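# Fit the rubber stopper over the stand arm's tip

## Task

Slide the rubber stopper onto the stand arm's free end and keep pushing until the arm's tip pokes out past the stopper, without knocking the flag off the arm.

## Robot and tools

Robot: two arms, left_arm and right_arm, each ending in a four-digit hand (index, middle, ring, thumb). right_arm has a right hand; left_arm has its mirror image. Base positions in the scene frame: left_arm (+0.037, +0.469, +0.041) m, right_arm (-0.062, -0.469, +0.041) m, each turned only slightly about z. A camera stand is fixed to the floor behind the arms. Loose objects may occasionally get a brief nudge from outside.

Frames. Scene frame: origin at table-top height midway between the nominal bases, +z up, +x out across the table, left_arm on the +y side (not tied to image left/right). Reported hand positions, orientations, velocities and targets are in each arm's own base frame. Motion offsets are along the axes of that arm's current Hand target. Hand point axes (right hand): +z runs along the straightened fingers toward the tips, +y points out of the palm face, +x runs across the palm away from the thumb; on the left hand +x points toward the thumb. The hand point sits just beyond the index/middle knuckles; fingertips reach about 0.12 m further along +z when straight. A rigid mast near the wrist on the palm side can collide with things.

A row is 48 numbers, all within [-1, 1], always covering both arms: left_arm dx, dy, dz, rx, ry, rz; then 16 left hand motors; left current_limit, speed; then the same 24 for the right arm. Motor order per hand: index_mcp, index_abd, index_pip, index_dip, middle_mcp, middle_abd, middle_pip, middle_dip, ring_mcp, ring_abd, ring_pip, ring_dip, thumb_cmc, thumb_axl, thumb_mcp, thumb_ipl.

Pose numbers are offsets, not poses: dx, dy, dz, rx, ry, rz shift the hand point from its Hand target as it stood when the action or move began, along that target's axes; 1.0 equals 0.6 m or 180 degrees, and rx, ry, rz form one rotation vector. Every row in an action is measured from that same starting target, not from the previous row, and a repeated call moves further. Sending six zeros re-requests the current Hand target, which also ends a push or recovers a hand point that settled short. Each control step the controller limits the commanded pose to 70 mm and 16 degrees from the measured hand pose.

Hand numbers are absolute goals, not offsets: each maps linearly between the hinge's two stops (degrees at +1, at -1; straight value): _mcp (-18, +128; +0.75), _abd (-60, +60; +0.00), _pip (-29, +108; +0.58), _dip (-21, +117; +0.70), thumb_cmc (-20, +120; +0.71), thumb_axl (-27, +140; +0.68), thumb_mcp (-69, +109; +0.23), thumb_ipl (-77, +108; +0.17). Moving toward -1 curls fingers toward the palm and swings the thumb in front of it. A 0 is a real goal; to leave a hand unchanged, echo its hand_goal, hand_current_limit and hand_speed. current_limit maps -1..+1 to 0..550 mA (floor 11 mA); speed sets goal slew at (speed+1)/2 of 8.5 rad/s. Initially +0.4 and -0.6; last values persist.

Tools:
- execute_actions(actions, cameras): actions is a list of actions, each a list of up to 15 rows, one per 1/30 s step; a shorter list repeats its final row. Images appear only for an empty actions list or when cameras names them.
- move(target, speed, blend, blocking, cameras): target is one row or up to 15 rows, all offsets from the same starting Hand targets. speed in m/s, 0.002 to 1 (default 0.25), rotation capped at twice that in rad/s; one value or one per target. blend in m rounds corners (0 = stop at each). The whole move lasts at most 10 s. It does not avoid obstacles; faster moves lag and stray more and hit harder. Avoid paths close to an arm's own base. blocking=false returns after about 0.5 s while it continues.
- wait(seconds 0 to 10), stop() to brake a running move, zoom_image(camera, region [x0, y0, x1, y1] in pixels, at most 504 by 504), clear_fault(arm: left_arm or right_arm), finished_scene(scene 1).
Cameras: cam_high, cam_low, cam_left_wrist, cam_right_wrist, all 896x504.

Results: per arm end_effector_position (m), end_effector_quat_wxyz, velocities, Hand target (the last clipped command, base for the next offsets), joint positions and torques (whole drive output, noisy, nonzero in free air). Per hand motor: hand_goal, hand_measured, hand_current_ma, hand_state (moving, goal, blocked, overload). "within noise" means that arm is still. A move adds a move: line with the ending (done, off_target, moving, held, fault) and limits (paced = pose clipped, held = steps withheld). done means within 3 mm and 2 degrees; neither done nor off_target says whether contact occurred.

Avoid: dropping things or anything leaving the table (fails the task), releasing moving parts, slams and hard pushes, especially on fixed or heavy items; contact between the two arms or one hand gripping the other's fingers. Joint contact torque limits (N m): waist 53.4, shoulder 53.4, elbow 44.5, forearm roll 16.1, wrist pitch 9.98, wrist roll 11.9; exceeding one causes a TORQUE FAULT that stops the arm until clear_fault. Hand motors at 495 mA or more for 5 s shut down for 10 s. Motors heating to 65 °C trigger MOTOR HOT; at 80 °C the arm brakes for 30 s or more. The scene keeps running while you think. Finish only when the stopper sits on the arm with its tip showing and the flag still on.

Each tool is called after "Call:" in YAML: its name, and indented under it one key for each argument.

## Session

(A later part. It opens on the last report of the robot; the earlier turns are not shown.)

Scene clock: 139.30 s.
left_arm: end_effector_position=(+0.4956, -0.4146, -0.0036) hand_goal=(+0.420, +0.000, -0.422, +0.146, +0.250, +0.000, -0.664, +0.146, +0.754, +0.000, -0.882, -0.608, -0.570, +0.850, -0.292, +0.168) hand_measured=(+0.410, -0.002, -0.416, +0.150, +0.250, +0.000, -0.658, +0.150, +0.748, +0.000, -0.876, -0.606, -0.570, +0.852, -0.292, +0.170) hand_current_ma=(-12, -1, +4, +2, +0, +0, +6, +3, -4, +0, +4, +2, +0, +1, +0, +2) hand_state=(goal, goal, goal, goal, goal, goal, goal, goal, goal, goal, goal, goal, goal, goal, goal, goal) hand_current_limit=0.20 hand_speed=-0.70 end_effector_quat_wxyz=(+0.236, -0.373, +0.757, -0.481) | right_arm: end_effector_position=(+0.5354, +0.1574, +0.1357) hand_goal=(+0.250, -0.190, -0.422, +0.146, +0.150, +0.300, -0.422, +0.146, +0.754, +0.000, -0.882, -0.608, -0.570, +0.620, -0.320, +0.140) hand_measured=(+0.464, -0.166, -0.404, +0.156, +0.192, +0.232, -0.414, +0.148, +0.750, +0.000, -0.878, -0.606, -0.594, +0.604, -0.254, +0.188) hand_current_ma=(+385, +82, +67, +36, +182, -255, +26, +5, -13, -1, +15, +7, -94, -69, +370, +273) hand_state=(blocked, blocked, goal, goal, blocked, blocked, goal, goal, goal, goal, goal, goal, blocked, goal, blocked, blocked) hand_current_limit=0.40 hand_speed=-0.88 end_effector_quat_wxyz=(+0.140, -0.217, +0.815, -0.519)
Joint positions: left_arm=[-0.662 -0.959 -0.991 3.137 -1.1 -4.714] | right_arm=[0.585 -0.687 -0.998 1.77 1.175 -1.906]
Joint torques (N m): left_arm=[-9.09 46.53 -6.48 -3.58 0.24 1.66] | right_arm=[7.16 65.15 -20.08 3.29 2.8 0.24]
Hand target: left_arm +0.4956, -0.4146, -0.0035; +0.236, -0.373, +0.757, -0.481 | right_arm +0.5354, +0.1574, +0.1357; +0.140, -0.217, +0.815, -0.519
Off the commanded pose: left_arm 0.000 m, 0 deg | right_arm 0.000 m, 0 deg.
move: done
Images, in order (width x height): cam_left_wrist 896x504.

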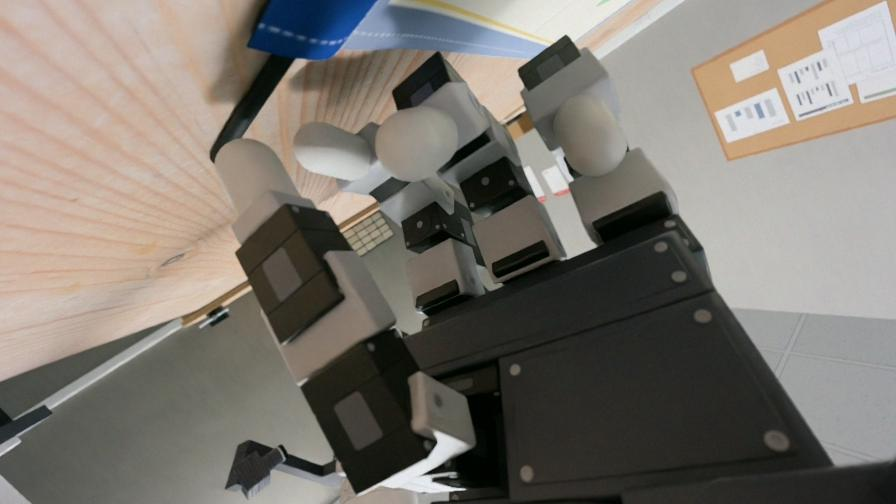

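Call:
move:
  target:
    - [0,0.0229,0.0061,0,0,0,0.42,0,-0.423,0.145,0.25,0,-0.664,0.145,0.753,0,-0.883,-0.609,-0.571,0.85,-0.292,0.168,0.2,-0.7,0,0,0,0,0,0,0.25,-0.19,-0.423,0.145,0.15,0.3,-0.423,0.145,0.753,0,-0.883,-0.609,-0.571,0.62,-0.32,0.14,0.4,-0.88]
    - [0,0.0229,0.0061,0,0,0,0.20,0,-0.423,0.29,0.25,0,-0.664,0.145,0.753,0,-0.883,-0.609,-0.571,0.85,-0.34,0.15,0.3,-0.9,0,0,0,0,0,0,0.25,-0.19,-0.423,0.145,0.15,0.3,-0.423,0.145,0.753,0,-0.883,-0.609,-0.571,0.62,-0.32,0.14,0.4,-0.88]
  speed: 0.04
  cameras: ["cam_left_wrist"]

Call:
zoom_image:
  camera: "cam_left_wrist"
  region: [140, 40, 400, 220]

Scene clock: 141.43 s.
left_arm: end_effector_position=(+0.4936, -0.4131, -0.0175) hand_goal=(+0.200, +0.000, -0.422, +0.290, +0.250, +0.000, -0.664, +0.146, +0.754, +0.000, -0.882, -0.608, -0.570, +0.850, -0.340, +0.150) hand_measured=(+0.356, -0.002, -0.430, +0.268, +0.250, +0.000, -0.658, +0.150, +0.748, +0.000, -0.876, -0.606, -0.572, +0.852, -0.326, +0.156) hand_current_ma=(+357, -1, -8, -34, +0, +0, +6, +3, -4, +0, +4, +2, -1, +2, +24, +8) hand_state=(blocked, goal, goal, blocked, goal, goal, goal, goal, goal, goal, goal, goal, goal, goal, goal, goal) hand_current_limit=0.30 hand_speed=-0.90 end_effector_quat_wxyz=(+0.236, -0.373, +0.757, -0.482) | right_arm: end_effector_position=(+0.5354, +0.1574, +0.1357) hand_goal=(+0.250, -0.190, -0.422, +0.146, +0.150, +0.300, -0.422, +0.146, +0.754, +0.000, -0.882, -0.608, -0.570, +0.620, -0.320, +0.140) hand_measured=(+0.464, -0.166, -0.404, +0.156, +0.192, +0.232, -0.414, +0.148, +0.750, +0.000, -0.878, -0.606, -0.594, +0.604, -0.254, +0.188) hand_current_ma=(+385, +82, +67, +36, +182, -255, +26, +5, -13, -1, +15, +7, -94, -69, +370, +273) hand_state=(blocked, blocked, goal, goal, blocked, blocked, goal, goal, goal, goal, goal, goal, blocked, goal, blocked, blocked) hand_current_limit=0.40 hand_speed=-0.88 end_effector_quat_wxyz=(+0.140, -0.217, +0.815, -0.519)
Joint positions: left_arm=[-0.663 -0.991 -1 3.137 -1.123 -4.714] | right_arm=[0.585 -0.687 -0.998 1.77 1.175 -1.906]
Joint torques (N m): left_arm=[-8.36 19.21 -10.59 -2.47 1.19 -1.08] | right_arm=[6.86 64.92 -20.07 3.4 2.84 0.25]
Hand target: left_arm +0.4936, -0.4131, -0.0175; +0.236, -0.373, +0.757, -0.481 | right_arm +0.5354, +0.1574, +0.1357; +0.140, -0.217, +0.815, -0.519
Off the commanded pose: left_arm 0.000 m, 0 deg | right_arm 0.000 m, 0 deg.
move: done
Images, in order (width x height): cam_left_wrist 896x504.

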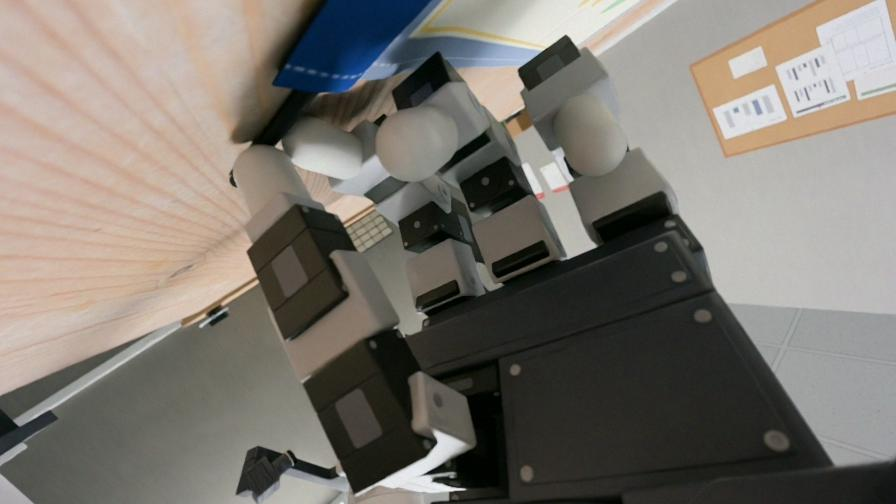

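Scaled by 1.938 from the camera's 896x504 image, which has a finer 1280x720 frame.

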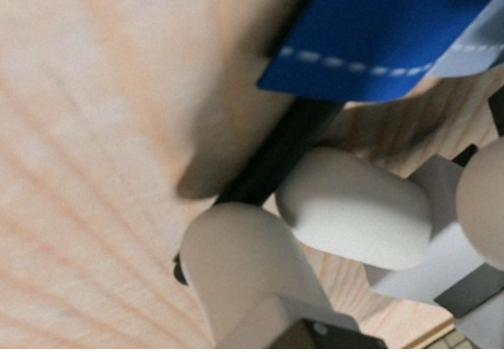

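Call:
execute_actions:
  actions:
    - [[0,0,0,0,0,0,0.36,0,-0.423,0.25,0.25,0,-0.664,0.145,0.753,0,-0.883,-0.609,-0.571,0.85,-0.292,0.168,0.3,-0.8,0,0,0,0,0,0,0.25,-0.19,-0.423,0.145,0.15,0.3,-0.423,0.145,0.753,0,-0.883,-0.609,-0.571,0.62,-0.32,0.14,0.4,-0.88]]
    - [[0,0,0,0,0,0,0.2,0,-0.423,0.29,0.25,0,-0.664,0.145,0.753,0,-0.883,-0.609,-0.571,0.85,-0.3,0.168,0.3,-0.9,0,0,0,0,0,0,0.25,-0.19,-0.423,0.145,0.15,0.3,-0.423,0.145,0.753,0,-0.883,-0.609,-0.571,0.62,-0.32,0.14,0.4,-0.88]]
    - [[0,0,0,0,0,0,0.2,0,-0.423,0.29,0.25,0,-0.664,0.145,0.753,0,-0.883,-0.609,-0.571,0.85,-0.3,0.168,0.3,-0.9,0,0,0,0,0,0,0.25,-0.19,-0.423,0.145,0.15,0.3,-0.423,0.145,0.753,0,-0.883,-0.609,-0.571,0.62,-0.32,0.14,0.4,-0.88]]
  cameras: ["cam_left_wrist"]

Call:
zoom_image:
  camera: "cam_left_wrist"
  region: [140, 40, 400, 220]

Scene clock: 143.77 s.
left_arm: end_effector_position=(+0.4936, -0.4131, -0.0176) hand_goal=(+0.200, +0.000, -0.422, +0.290, +0.250, +0.000, -0.664, +0.146, +0.754, +0.000, -0.882, -0.608, -0.570, +0.850, -0.300, +0.168) hand_measured=(+0.322, -0.002, -0.426, +0.270, +0.248, +0.000, -0.658, +0.150, +0.748, +0.000, -0.876, -0.606, -0.572, +0.852, -0.294, +0.170) hand_current_ma=(+357, -1, -3, -27, +0, +0, +6, +3, -5, +0, +4, +2, -1, +1, +8, +1) hand_state=(blocked, goal, goal, goal, goal, goal, goal, goal, goal, goal, goal, goal, goal, goal, goal, goal) hand_current_limit=0.30 hand_speed=-0.90 end_effector_quat_wxyz=(+0.236, -0.373, +0.757, -0.481) | right_arm: end_effector_position=(+0.5354, +0.1574, +0.1357) hand_goal=(+0.250, -0.190, -0.422, +0.146, +0.150, +0.300, -0.422, +0.146, +0.754, +0.000, -0.882, -0.608, -0.570, +0.620, -0.320, +0.140) hand_measured=(+0.464, -0.166, -0.404, +0.156, +0.192, +0.232, -0.414, +0.148, +0.750, +0.000, -0.878, -0.606, -0.594, +0.604, -0.254, +0.188) hand_current_ma=(+385, +82, +67, +36, +182, -255, +26, +5, -13, -1, +15, +7, -94, -69, +370, +273) hand_state=(blocked, blocked, goal, goal, blocked, blocked, goal, goal, goal, goal, goal, goal, blocked, goal, blocked, blocked) hand_current_limit=0.40 hand_speed=-0.88 end_effector_quat_wxyz=(+0.140, -0.217, +0.815, -0.519)
Joint positions: left_arm=[-0.663 -0.991 -1 3.137 -1.123 -4.714] | right_arm=[0.585 -0.687 -0.998 1.77 1.175 -1.906]
Joint torques (N m): left_arm=[-8.3 31.11 -2.6 0.4 -1.08 -1.07] | right_arm=[6.82 64.16 -20.2 3.19 2.83 0.23]
Hand target: left_arm +0.4936, -0.4131, -0.0175; +0.236, -0.373, +0.757, -0.481 | right_arm +0.5354, +0.1574, +0.1357; +0.140, -0.217, +0.815, -0.519
Off the commanded pose: left_arm 0.000 m, 0 deg | right_arm 0.000 m, 0 deg.
Images, in order (width x height): cam_left_wrist 896x504.

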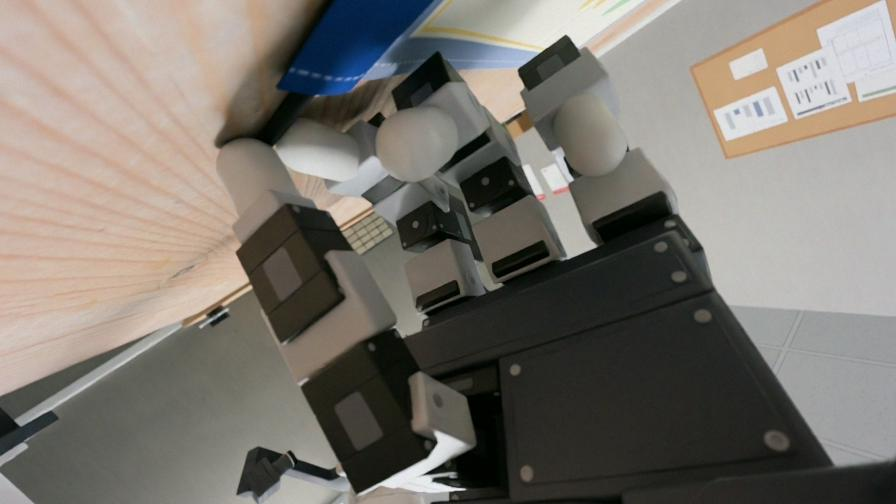

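Scaled by 1.938 from the camera's 896x504 image, which has a finer 1280x720 frame.

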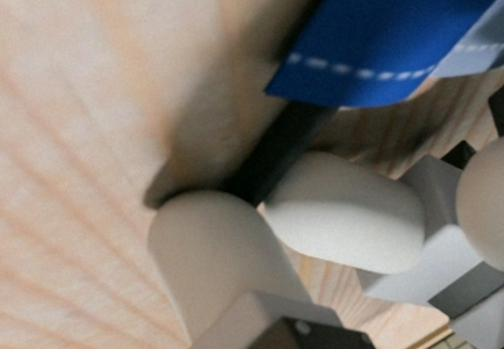

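Call:
move:
  target: [0.0429,0.0216,-0.0463,0,0,0,0.20,0,-0.423,0.29,0.25,0,-0.664,0.145,0.753,0,-0.883,-0.609,-0.571,0.85,-0.3,0.168,0.3,-0.9,0,0,0,0,0,0,0.25,-0.19,-0.423,0.145,0.15,0.3,-0.423,0.145,0.753,0,-0.883,-0.609,-0.571,0.62,-0.32,0.14,0.4,-0.88]
  speed: 0.04
  cameras: ["cam_left_wrist","cam_high"]

Call:
zoom_image:
  camera: "cam_left_wrist"
  region: [140, 40, 400, 220]

Scene clock: 146.27 s.
left_arm: end_effector_position=(+0.4536, -0.4147, -0.0174) hand_goal=(+0.200, +0.000, -0.422, +0.290, +0.250, +0.000, -0.664, +0.146, +0.754, +0.000, -0.882, -0.608, -0.570, +0.850, -0.300, +0.168) hand_measured=(+0.320, -0.014, -0.422, +0.272, +0.248, +0.000, -0.658, +0.150, +0.748, +0.000, -0.876, -0.606, -0.576, +0.850, -0.292, +0.170) hand_current_ma=(+357, -13, +0, -25, +0, +0, +6, +3, -5, +0, +4, +2, -4, +0, +12, +2) hand_state=(blocked, goal, goal, goal, goal, goal, goal, goal, goal, goal, goal, goal, goal, goal, goal, goal) hand_current_limit=0.30 hand_speed=-0.90 end_effector_quat_wxyz=(+0.236, -0.373, +0.757, -0.481) | right_arm: end_effector_position=(+0.5354, +0.1574, +0.1357) hand_goal=(+0.250, -0.190, -0.422, +0.146, +0.150, +0.300, -0.422, +0.146, +0.754, +0.000, -0.882, -0.608, -0.570, +0.620, -0.320, +0.140) hand_measured=(+0.464, -0.166, -0.404, +0.156, +0.192, +0.232, -0.414, +0.148, +0.750, +0.000, -0.878, -0.606, -0.594, +0.604, -0.254, +0.188) hand_current_ma=(+385, +82, +67, +36, +182, -255, +26, +5, -13, -1, +15, +7, -94, -69, +370, +273) hand_state=(blocked, blocked, goal, goal, blocked, blocked, goal, goal, goal, goal, goal, goal, blocked, goal, blocked, blocked) hand_current_limit=0.40 hand_speed=-0.88 end_effector_quat_wxyz=(+0.140, -0.217, +0.815, -0.519)
Joint positions: left_arm=[-0.72 -0.966 -0.918 3.081 -1.179 -4.717] | right_arm=[0.585 -0.687 -0.998 1.77 1.175 -1.906]
Joint torques (N m): left_arm=[-9.41 40.54 0.25 -2.23 -0.92 -1.21] | right_arm=[6.68 64.01 -20.14 3.43 2.79 0.28]
Hand target: left_arm +0.4536, -0.4147, -0.0174; +0.236, -0.373, +0.757, -0.481 | right_arm +0.5354, +0.1574, +0.1357; +0.140, -0.217, +0.815, -0.519
Off the commanded pose: left_arm 0.000 m, 0 deg | right_arm 0.000 m, 0 deg.
move: done
Images, in order (width x height): cam_high 896x504, cam_left_wrist 896x504.

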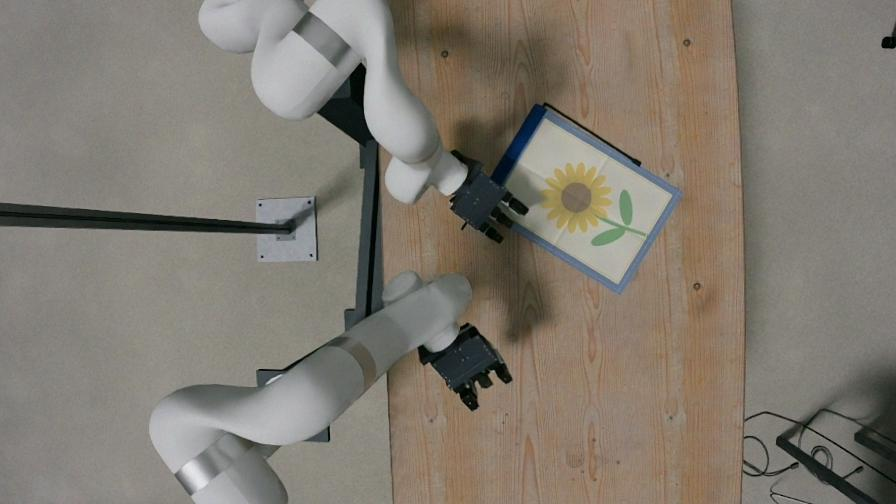

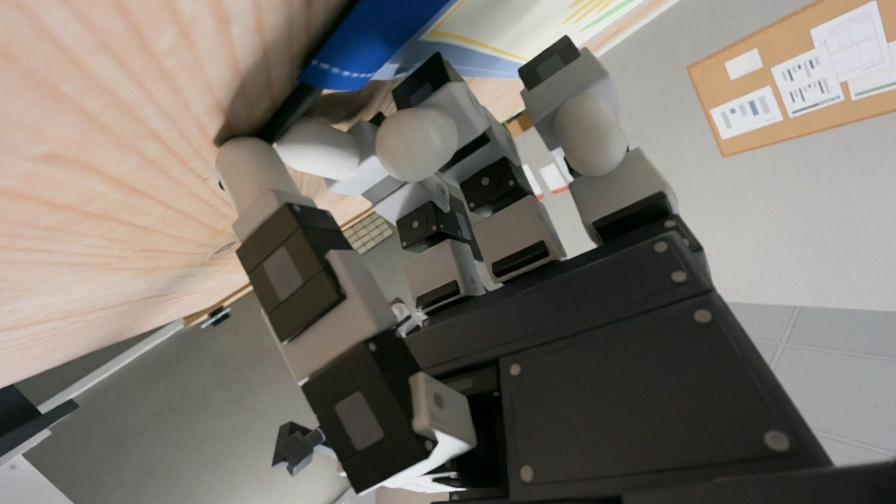

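Scaled by 1.938 from the camera's 896x504 image, which has a finer 1280x720 frame.

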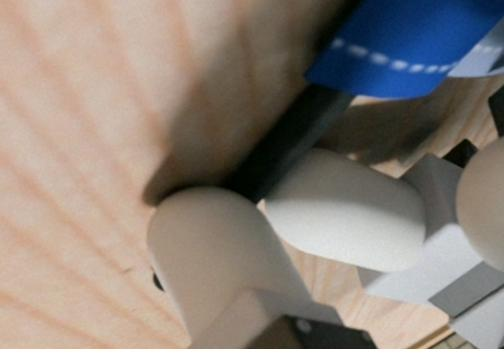

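Call:
move:
  target: [0.0594,0.025,-0.0537,0,0.0403,0.0188,0.20,0,-0.423,0.29,0.25,0,-0.664,0.145,0.753,0,-0.883,-0.609,-0.571,0.85,-0.3,0.168,0.3,-0.9,0,0,0,0,0,0,0.25,-0.19,-0.423,0.145,0.15,0.3,-0.423,0.145,0.753,0,-0.883,-0.609,-0.571,0.62,-0.32,0.14,0.4,-0.88]
  speed: 0.05
  cameras: ["cam_left_wrist","cam_high"]

Call:
zoom_image:
  camera: "cam_left_wrist"
  region: [140, 40, 400, 220]

Scene clock: 149.13 s.
left_arm: end_effector_position=(+0.4037, -0.4212, -0.0172) hand_goal=(+0.200, +0.000, -0.422, +0.290, +0.250, +0.000, -0.664, +0.146, +0.754, +0.000, -0.882, -0.608, -0.570, +0.850, -0.300, +0.168) hand_measured=(+0.316, -0.018, -0.422, +0.272, +0.248, +0.000, -0.658, +0.150, +0.748, +0.000, -0.876, -0.606, -0.576, +0.850, -0.292, +0.170) hand_current_ma=(+358, -20, +0, -24, +0, +0, +6, +3, -5, +0, +4, +2, -4, +0, +12, +2) hand_state=(blocked, goal, goal, goal, goal, goal, goal, goal, goal, goal, goal, goal, goal, goal, goal, goal) hand_current_limit=0.30 hand_speed=-0.90 end_effector_quat_wxyz=(+0.202, -0.319, +0.781, -0.497) | right_arm: end_effector_position=(+0.5354, +0.1574, +0.1357) hand_goal=(+0.250, -0.190, -0.422, +0.146, +0.150, +0.300, -0.422, +0.146, +0.754, +0.000, -0.882, -0.608, -0.570, +0.620, -0.320, +0.140) hand_measured=(+0.464, -0.166, -0.404, +0.156, +0.192, +0.232, -0.414, +0.148, +0.750, +0.000, -0.878, -0.606, -0.594, +0.604, -0.254, +0.188) hand_current_ma=(+385, +82, +67, +36, +182, -255, +26, +5, -13, -1, +15, +7, -94, -69, +370, +273) hand_state=(blocked, blocked, goal, goal, blocked, blocked, goal, goal, goal, goal, goal, goal, blocked, goal, blocked, blocked) hand_current_limit=0.40 hand_speed=-0.88 end_effector_quat_wxyz=(+0.140, -0.217, +0.815, -0.519)
Joint positions: left_arm=[-0.756 -0.945 -0.84 3.182 -1.236 -4.71] | right_arm=[0.585 -0.687 -0.998 1.77 1.175 -1.906]
Joint torques (N m): left_arm=[-8.62 39.76 2.1 3.45 -0.93 1.52] | right_arm=[6.72 64.75 -19.9 3.18 2.83 0.27]
Hand target: left_arm +0.4037, -0.4212, -0.0173; +0.202, -0.319, +0.782, -0.497 | right_arm +0.5354, +0.1574, +0.1357; +0.140, -0.217, +0.815, -0.519
Off the commanded pose: left_arm 0.000 m, 0 deg | right_arm 0.000 m, 0 deg.
move: done
Images, in order (width x height): cam_high 896x504, cam_left_wrist 896x504.

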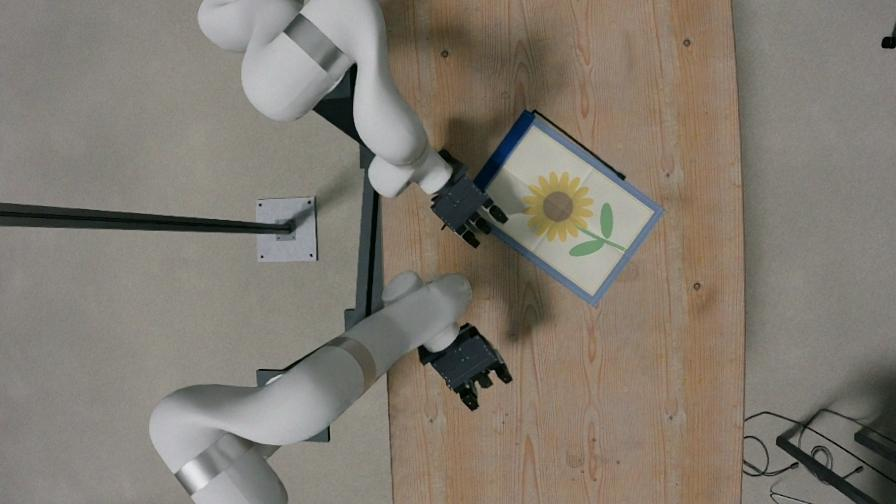

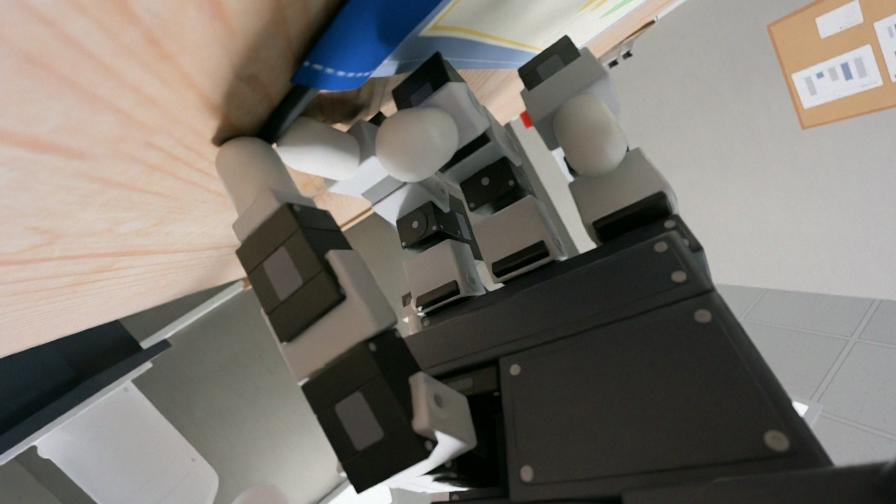

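Scaled by 1.938 from the camera's 896x504 image, which has a finer 1280x720 frame.

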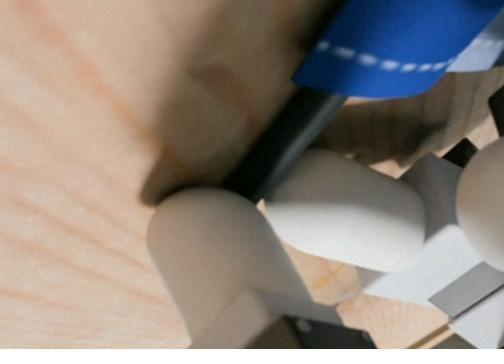

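Call:
move:
  target: [0.0802,0.0264,-0.0565,0,0.0403,0.0188,0.20,0,-0.423,0.29,0.25,0,-0.664,0.145,0.753,0,-0.883,-0.609,-0.571,0.85,-0.3,0.168,0.3,-0.9,0,0,0,0,0,0,0.25,-0.19,-0.423,0.145,0.15,0.3,-0.423,0.145,0.753,0,-0.883,-0.609,-0.571,0.62,-0.32,0.14,0.4,-0.88]
  speed: 0.06
  cameras: ["cam_left_wrist","cam_high"]

Call:
zoom_image:
  camera: "cam_left_wrist"
  region: [140, 40, 400, 220]

Call:
zoom_image:
  camera: "cam_high"
  region: [340, 80, 560, 280]

Scene clock: 151.33 s.
left_arm: end_effector_position=(+0.3431, -0.4281, -0.0171) hand_goal=(+0.200, +0.000, -0.422, +0.290, +0.250, +0.000, -0.664, +0.146, +0.754, +0.000, -0.882, -0.608, -0.570, +0.850, -0.300, +0.168) hand_measured=(+0.310, -0.022, -0.422, +0.274, +0.248, +0.000, -0.658, +0.150, +0.748, +0.000, -0.876, -0.606, -0.576, +0.850, -0.290, +0.170) hand_current_ma=(+357, -27, +0, -21, +0, +0, +6, +3, -5, +0, +4, +2, -4, +0, +13, +2) hand_state=(blocked, blocked, goal, goal, goal, goal, goal, goal, goal, goal, goal, goal, goal, goal, goal, goal) hand_current_limit=0.30 hand_speed=-0.90 end_effector_quat_wxyz=(+0.166, -0.264, +0.802, -0.510) | right_arm: end_effector_position=(+0.5354, +0.1574, +0.1357) hand_goal=(+0.250, -0.190, -0.422, +0.146, +0.150, +0.300, -0.422, +0.146, +0.754, +0.000, -0.882, -0.608, -0.570, +0.620, -0.320, +0.140) hand_measured=(+0.464, -0.166, -0.404, +0.156, +0.192, +0.232, -0.414, +0.148, +0.750, +0.000, -0.878, -0.606, -0.594, +0.604, -0.254, +0.188) hand_current_ma=(+385, +82, +67, +36, +182, -255, +26, +5, -13, -1, +15, +7, -94, -69, +370, +273) hand_state=(blocked, blocked, goal, goal, blocked, blocked, goal, goal, goal, goal, goal, goal, blocked, goal, blocked, blocked) hand_current_limit=0.40 hand_speed=-0.88 end_effector_quat_wxyz=(+0.140, -0.217, +0.815, -0.519)
Joint positions: left_arm=[-0.818 -0.926 -0.757 3.253 -1.3 -4.694] | right_arm=[0.585 -0.687 -0.998 1.77 1.175 -1.906]
Joint torques (N m): left_arm=[-10.05 37.53 3.69 3.32 -0.94 1.47] | right_arm=[6.63 63.74 -20.27 3.13 2.8 0.29]
Hand target: left_arm +0.3431, -0.4281, -0.0171; +0.166, -0.264, +0.802, -0.510 | right_arm +0.5354, +0.1574, +0.1357; +0.140, -0.217, +0.815, -0.519
Off the commanded pose: left_arm 0.000 m, 0 deg | right_arm 0.000 m, 0 deg.
move: done
Images, in order (width x height): cam_high 896x504, cam_left_wrist 896x504.

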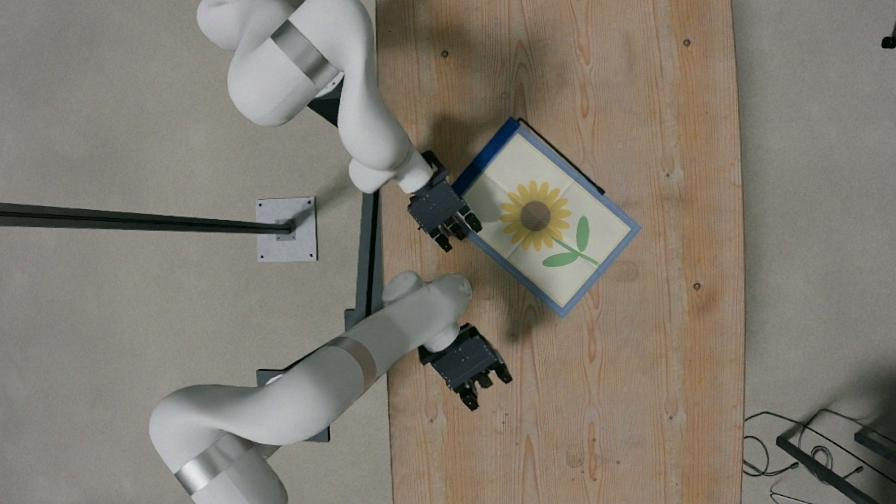

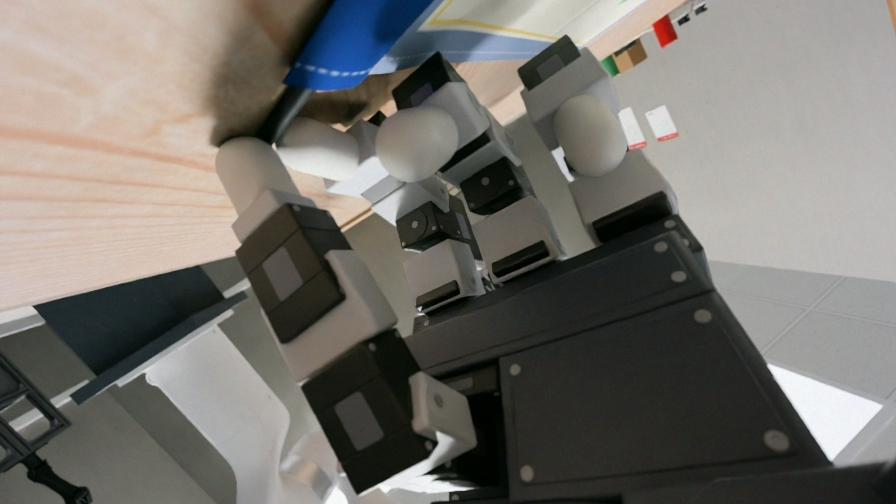

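Scaled by 1.938 from the camera's 896x504 image, which has a finer 1280x720 frame.

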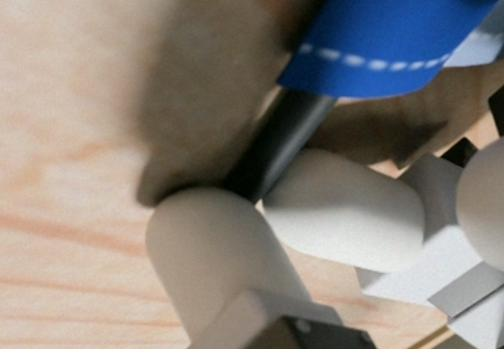

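Scaled by 2.291 from the camera's 896x504 image, which has a finer 1280x720 frame.

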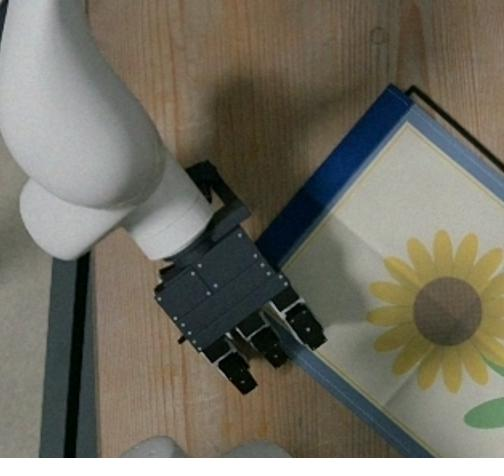

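Call:
move:
  target: [0.0935,0.0244,-0.0522,0,0.0252,0.01175,0.20,0,-0.423,0.29,0.25,0,-0.664,0.145,0.753,0,-0.883,-0.609,-0.571,0.85,-0.3,0.168,0.3,-0.9,0,0,0,0,0,0,0.25,-0.19,-0.423,0.145,0.15,0.3,-0.423,0.145,0.753,0,-0.883,-0.609,-0.571,0.62,-0.32,0.14,0.4,-0.88]
  speed: 0.06
  cameras: ["cam_left_wrist","cam_high","cam_low"]

Call:
zoom_image:
  camera: "cam_left_wrist"
  region: [140, 40, 400, 220]

Call:
zoom_image:
  camera: "cam_high"
  region: [320, 80, 540, 280]

Scene clock: 153.53 s.
left_arm: end_effector_position=(+0.2775, -0.4335, -0.0169) hand_goal=(+0.200, +0.000, -0.422, +0.290, +0.250, +0.000, -0.664, +0.146, +0.754, +0.000, -0.882, -0.608, -0.570, +0.850, -0.300, +0.168) hand_measured=(+0.306, -0.024, -0.422, +0.274, +0.248, +0.000, -0.658, +0.150, +0.748, +0.000, -0.876, -0.606, -0.576, +0.850, -0.290, +0.170) hand_current_ma=(+347, -30, +0, -19, +0, +0, +6, +3, -5, +0, +4, +2, -4, +0, +15, +2) hand_state=(blocked, blocked, goal, goal, goal, goal, goal, goal, goal, goal, goal, goal, goal, goal, goal, goal) hand_current_limit=0.30 hand_speed=-0.90 end_effector_quat_wxyz=(+0.144, -0.228, +0.812, -0.517) | right_arm: end_effector_position=(+0.5354, +0.1574, +0.1357) hand_goal=(+0.250, -0.190, -0.422, +0.146, +0.150, +0.300, -0.422, +0.146, +0.754, +0.000, -0.882, -0.608, -0.570, +0.620, -0.320, +0.140) hand_measured=(+0.464, -0.166, -0.404, +0.156, +0.192, +0.232, -0.414, +0.148, +0.750, +0.000, -0.878, -0.606, -0.594, +0.604, -0.254, +0.188) hand_current_ma=(+385, +82, +67, +36, +182, -255, +26, +5, -13, -1, +15, +7, -94, -69, +370, +273) hand_state=(blocked, blocked, goal, goal, blocked, blocked, goal, goal, goal, goal, goal, goal, blocked, goal, blocked, blocked) hand_current_limit=0.40 hand_speed=-0.88 end_effector_quat_wxyz=(+0.140, -0.217, +0.815, -0.519)
Joint positions: left_arm=[-0.926 -0.912 -0.673 3.233 -1.37 -4.691] | right_arm=[0.585 -0.687 -0.998 1.77 1.175 -1.906]
Joint torques (N m): left_arm=[-8.94 36.24 5.04 -1.94 -1.08 0.33] | right_arm=[7.12 64.67 -20.59 3.11 2.75 0.32]
Hand target: left_arm +0.2774, -0.4335, -0.0169; +0.144, -0.228, +0.812, -0.517 | right_arm +0.5354, +0.1574, +0.1357; +0.140, -0.217, +0.815, -0.519
Off the commanded pose: left_arm 0.000 m, 0 deg | right_arm 0.000 m, 0 deg.
move: done
Images, in order (width x height): cam_high 896x504, cam_low 896x504, cam_left_wrist 896x504.

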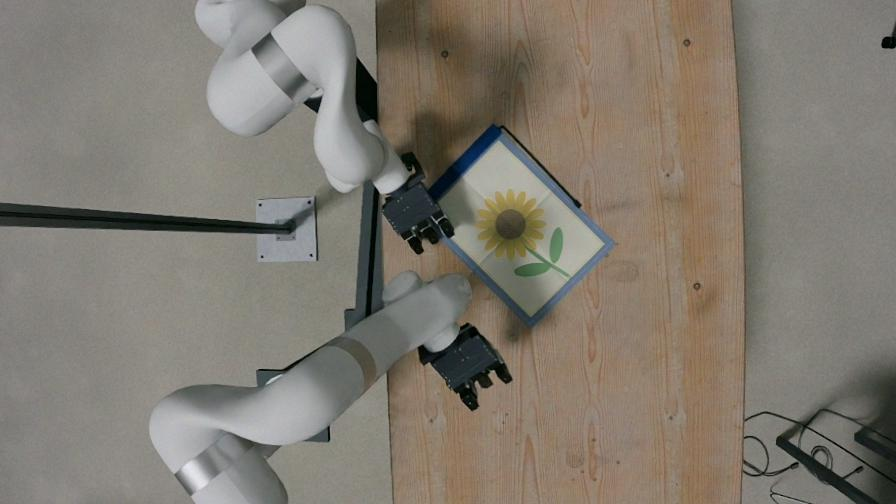

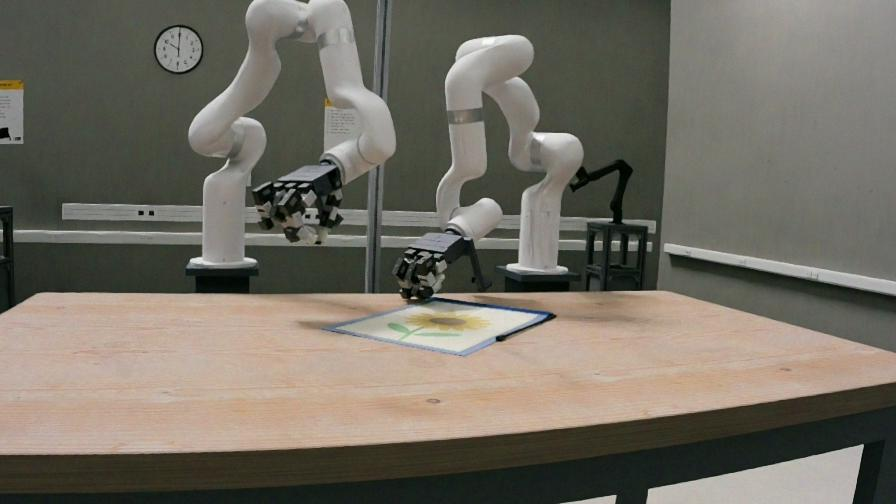

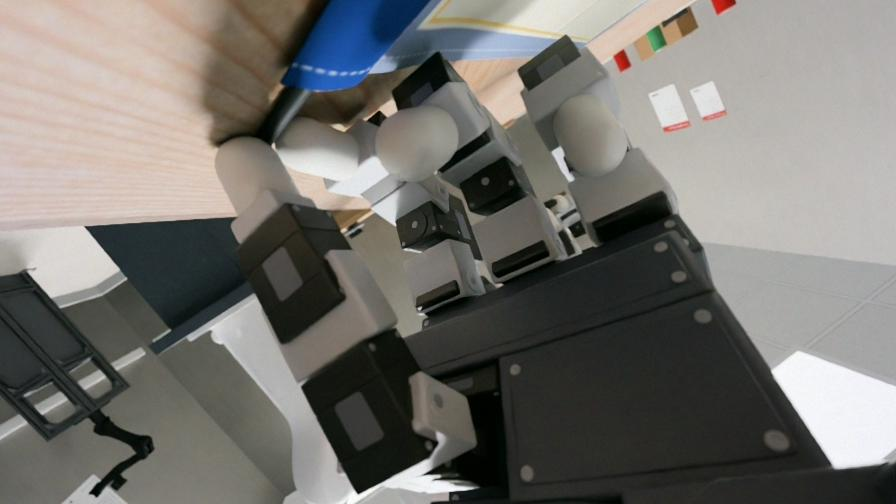

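Scaled by 1.938 from the camera's 896x504 image, which has a finer 1280x720 frame.

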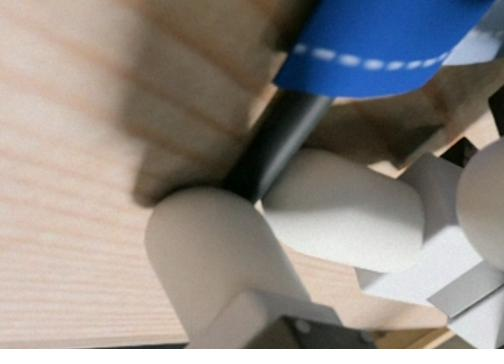

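Scaled by 2.291 from the camera's 896x504 image, which has a finer 1280x720 frame.

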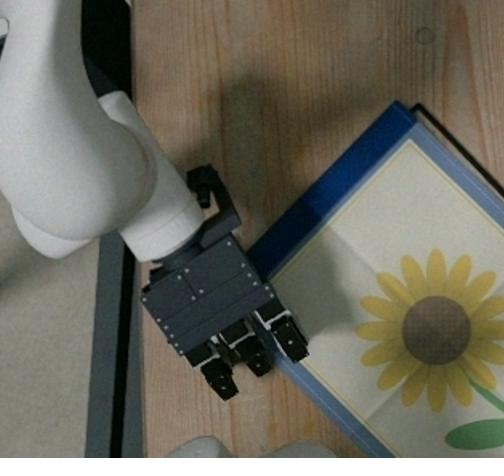

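Call:
move:
  target: [0.105,0.0229,-0.0491,0,0.0201,0.0094,0.20,0,-0.423,0.29,0.25,0,-0.664,0.145,0.753,0,-0.883,-0.609,-0.571,0.85,-0.3,0.168,0.3,-0.9,0,0,0,0,0,0,0.25,-0.19,-0.423,0.145,0.15,0.3,-0.423,0.145,0.753,0,-0.883,-0.609,-0.571,0.62,-0.32,0.14,0.4,-0.88]
  speed: 0.05
  cameras: ["cam_left_wrist","cam_high","cam_low"]

Call:
zoom_image:
  camera: "cam_left_wrist"
  region: [140, 40, 400, 220]

Call:
zoom_image:
  camera: "cam_high"
  region: [320, 80, 540, 280]

Scene clock: 155.87 s.
left_arm: end_effector_position=(+0.2067, -0.4385, -0.0167) hand_goal=(+0.200, +0.000, -0.422, +0.290, +0.250, +0.000, -0.664, +0.146, +0.754, +0.000, -0.882, -0.608, -0.570, +0.850, -0.300, +0.168) hand_measured=(+0.306, -0.026, -0.420, +0.276, +0.248, +0.000, -0.658, +0.150, +0.748, +0.000, -0.876, -0.606, -0.576, +0.852, -0.290, +0.170) hand_current_ma=(+339, -33, +0, -18, +0, +0, +6, +3, -5, +0, +4, +2, -4, +1, +15, +2) hand_state=(blocked, blocked, goal, goal, goal, goal, goal, goal, goal, goal, goal, goal, goal, goal, goal, goal) hand_current_limit=0.30 hand_speed=-0.90 end_effector_quat_wxyz=(+0.126, -0.200, +0.820, -0.521) | right_arm: end_effector_position=(+0.5354, +0.1574, +0.1357) hand_goal=(+0.250, -0.190, -0.422, +0.146, +0.150, +0.300, -0.422, +0.146, +0.754, +0.000, -0.882, -0.608, -0.570, +0.620, -0.320, +0.140) hand_measured=(+0.464, -0.166, -0.404, +0.156, +0.192, +0.232, -0.414, +0.148, +0.750, +0.000, -0.878, -0.606, -0.594, +0.604, -0.254, +0.188) hand_current_ma=(+385, +82, +67, +36, +182, -255, +26, +5, -13, -1, +15, +7, -94, -69, +370, +273) hand_state=(blocked, blocked, goal, goal, blocked, blocked, goal, goal, goal, goal, goal, goal, blocked, goal, blocked, blocked) hand_current_limit=0.40 hand_speed=-0.88 end_effector_quat_wxyz=(+0.140, -0.217, +0.815, -0.519)
Joint positions: left_arm=[-1.077 -0.905 -0.599 3.158 -1.438 -4.71] | right_arm=[0.585 -0.687 -0.998 1.77 1.175 -1.906]
Joint torques (N m): left_arm=[-10.23 34.61 6.08 -2 -1.04 -1.9] | right_arm=[6.84 64.5 -20.38 3.03 2.77 0.25]
Hand target: left_arm +0.2067, -0.4385, -0.0167; +0.126, -0.200, +0.820, -0.521 | right_arm +0.5354, +0.1574, +0.1357; +0.140, -0.217, +0.815, -0.519
Off the commanded pose: left_arm 0.000 m, 0 deg | right_arm 0.000 m, 0 deg.
move: done
Images, in order (width x height): cam_high 896x504, cam_low 896x504, cam_left_wrist 896x504.

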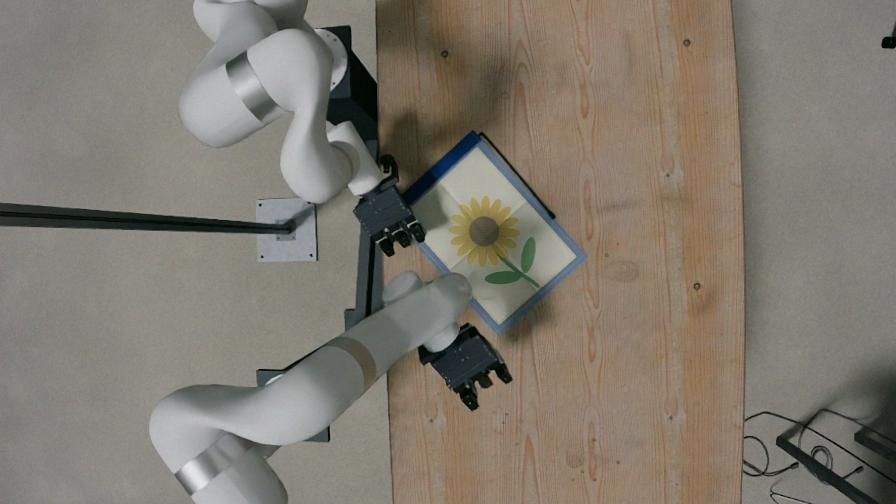

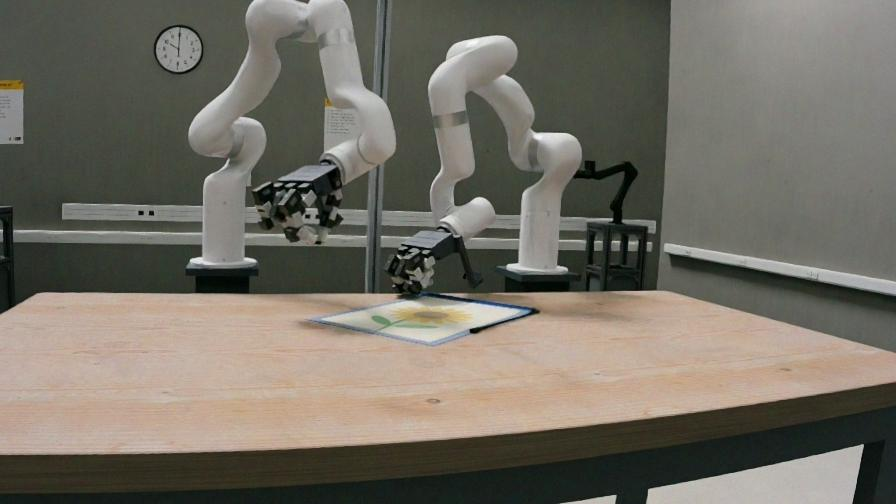

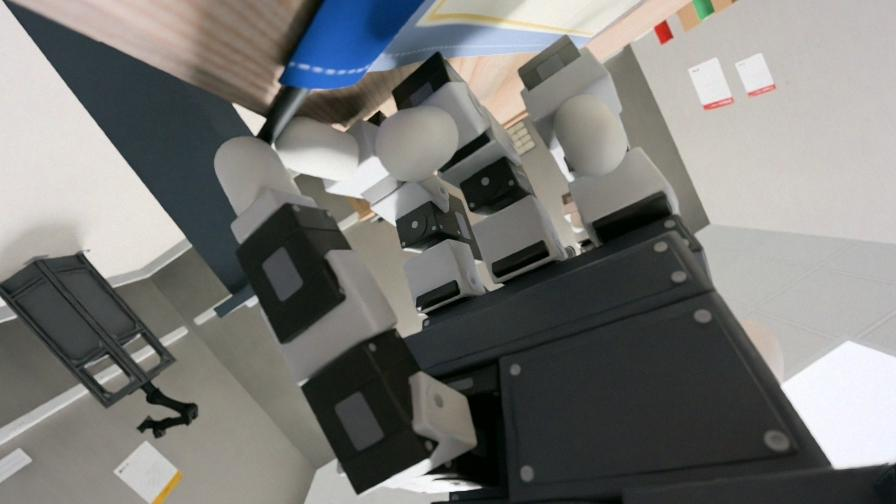

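Scaled by 1.938 from the camera's 896x504 image, which has a finer 1280x720 frame.

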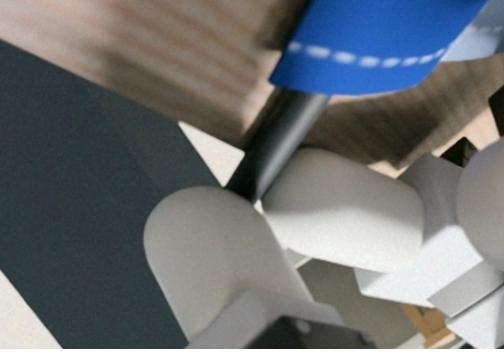

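Scaled by 2.291 from the camera's 896x504 image, which has a finer 1280x720 frame.

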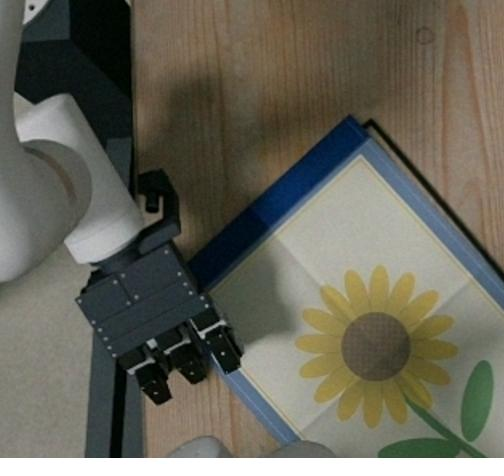

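Call:
move:
  target:
    - [0,0,0,0,0,0,0.42,0,-0.423,0.145,0.25,0,-0.9,0.145,0.753,0,-0.883,-0.609,-0.571,0.85,-0.292,0.168,0.3,-0.8,0,0,0,0,0,0,0.25,-0.19,-0.423,0.145,0.15,0.3,-0.423,0.145,0.753,0,-0.883,-0.609,-0.571,0.62,-0.32,0.14,0.4,-0.88]
    - [0,0.0172,0.0007,0,0,0,0.42,0,-0.423,0.145,0.25,0,-0.9,0.145,0.753,0,-0.883,-0.609,-0.571,0.85,-0.292,0.168,0.3,-0.8,0,0,0,0,0,0,0.25,-0.19,-0.423,0.145,0.15,0.3,-0.423,0.145,0.753,0,-0.883,-0.609,-0.571,0.62,-0.32,0.14,0.4,-0.88]
  speed: 0.03
  cameras: ["cam_left_wrist"]

Call:
zoom_image:
  camera: "cam_left_wrist"
  region: [140, 40, 400, 220]

Scene clock: 160.37 s.
left_arm: end_effector_position=(+0.2048, -0.4350, -0.0262) hand_goal=(+0.420, +0.000, -0.422, +0.146, +0.250, +0.000, -0.900, +0.146, +0.754, +0.000, -0.882, -0.608, -0.570, +0.850, -0.292, +0.168) hand_measured=(+0.460, -0.006, -0.480, +0.098, +0.248, +0.000, -0.892, +0.150, +0.748, +0.000, -0.876, -0.606, -0.570, +0.852, -0.292, +0.166) hand_current_ma=(+86, -4, -133, -104, -1, +0, +7, +3, -5, +0, +4, +2, +0, +1, +0, -1) hand_state=(blocked, goal, blocked, blocked, goal, goal, goal, goal, goal, goal, goal, goal, goal, goal, goal, goal) hand_current_limit=0.30 hand_speed=-0.80 end_effector_quat_wxyz=(+0.126, -0.200, +0.820, -0.522) | right_arm: end_effector_position=(+0.5354, +0.1574, +0.1357) hand_goal=(+0.250, -0.190, -0.422, +0.146, +0.150, +0.300, -0.422, +0.146, +0.754, +0.000, -0.882, -0.608, -0.570, +0.620, -0.320, +0.140) hand_measured=(+0.464, -0.166, -0.404, +0.156, +0.192, +0.232, -0.414, +0.148, +0.750, +0.000, -0.878, -0.606, -0.594, +0.604, -0.254, +0.188) hand_current_ma=(+385, +82, +67, +36, +182, -255, +26, +5, -13, -1, +15, +7, -94, -69, +370, +273) hand_state=(blocked, blocked, goal, goal, blocked, blocked, goal, goal, goal, goal, goal, goal, blocked, goal, blocked, blocked) hand_current_limit=0.40 hand_speed=-0.88 end_effector_quat_wxyz=(+0.140, -0.217, +0.815, -0.519)
Joint positions: left_arm=[-1.077 -0.935 -0.604 3.158 -1.463 -4.709] | right_arm=[0.585 -0.687 -0.998 1.77 1.175 -1.906]
Joint torques (N m): left_arm=[8.47 9.32 -5.41 1.86 -0.21 1.1] | right_arm=[6.42 63.32 -20.12 3.07 2.76 0.23]
Hand target: left_arm +0.2048, -0.4350, -0.0262; +0.126, -0.200, +0.820, -0.521 | right_arm +0.5354, +0.1574, +0.1357; +0.140, -0.217, +0.815, -0.519
Off the commanded pose: left_arm 0.000 m, 0 deg | right_arm 0.000 m, 0 deg.
move: done
Images, in order (width x height): cam_left_wrist 896x504.

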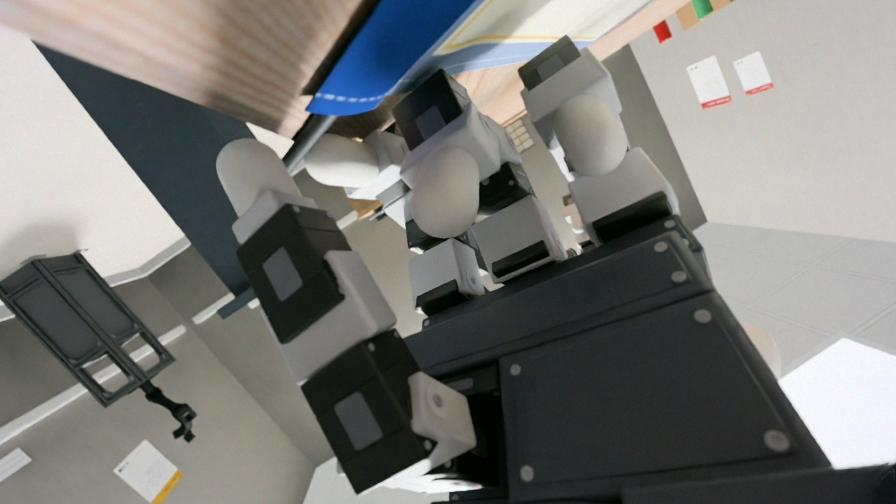

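Scaled by 1.938 from the camera's 896x504 image, which has a finer 1280x720 frame.

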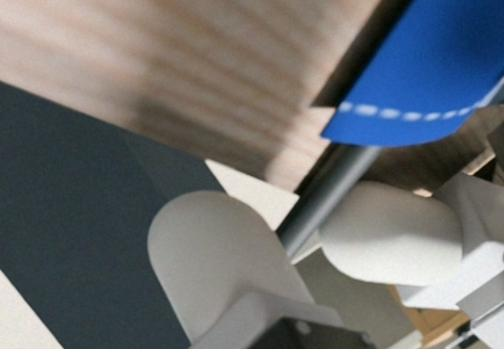

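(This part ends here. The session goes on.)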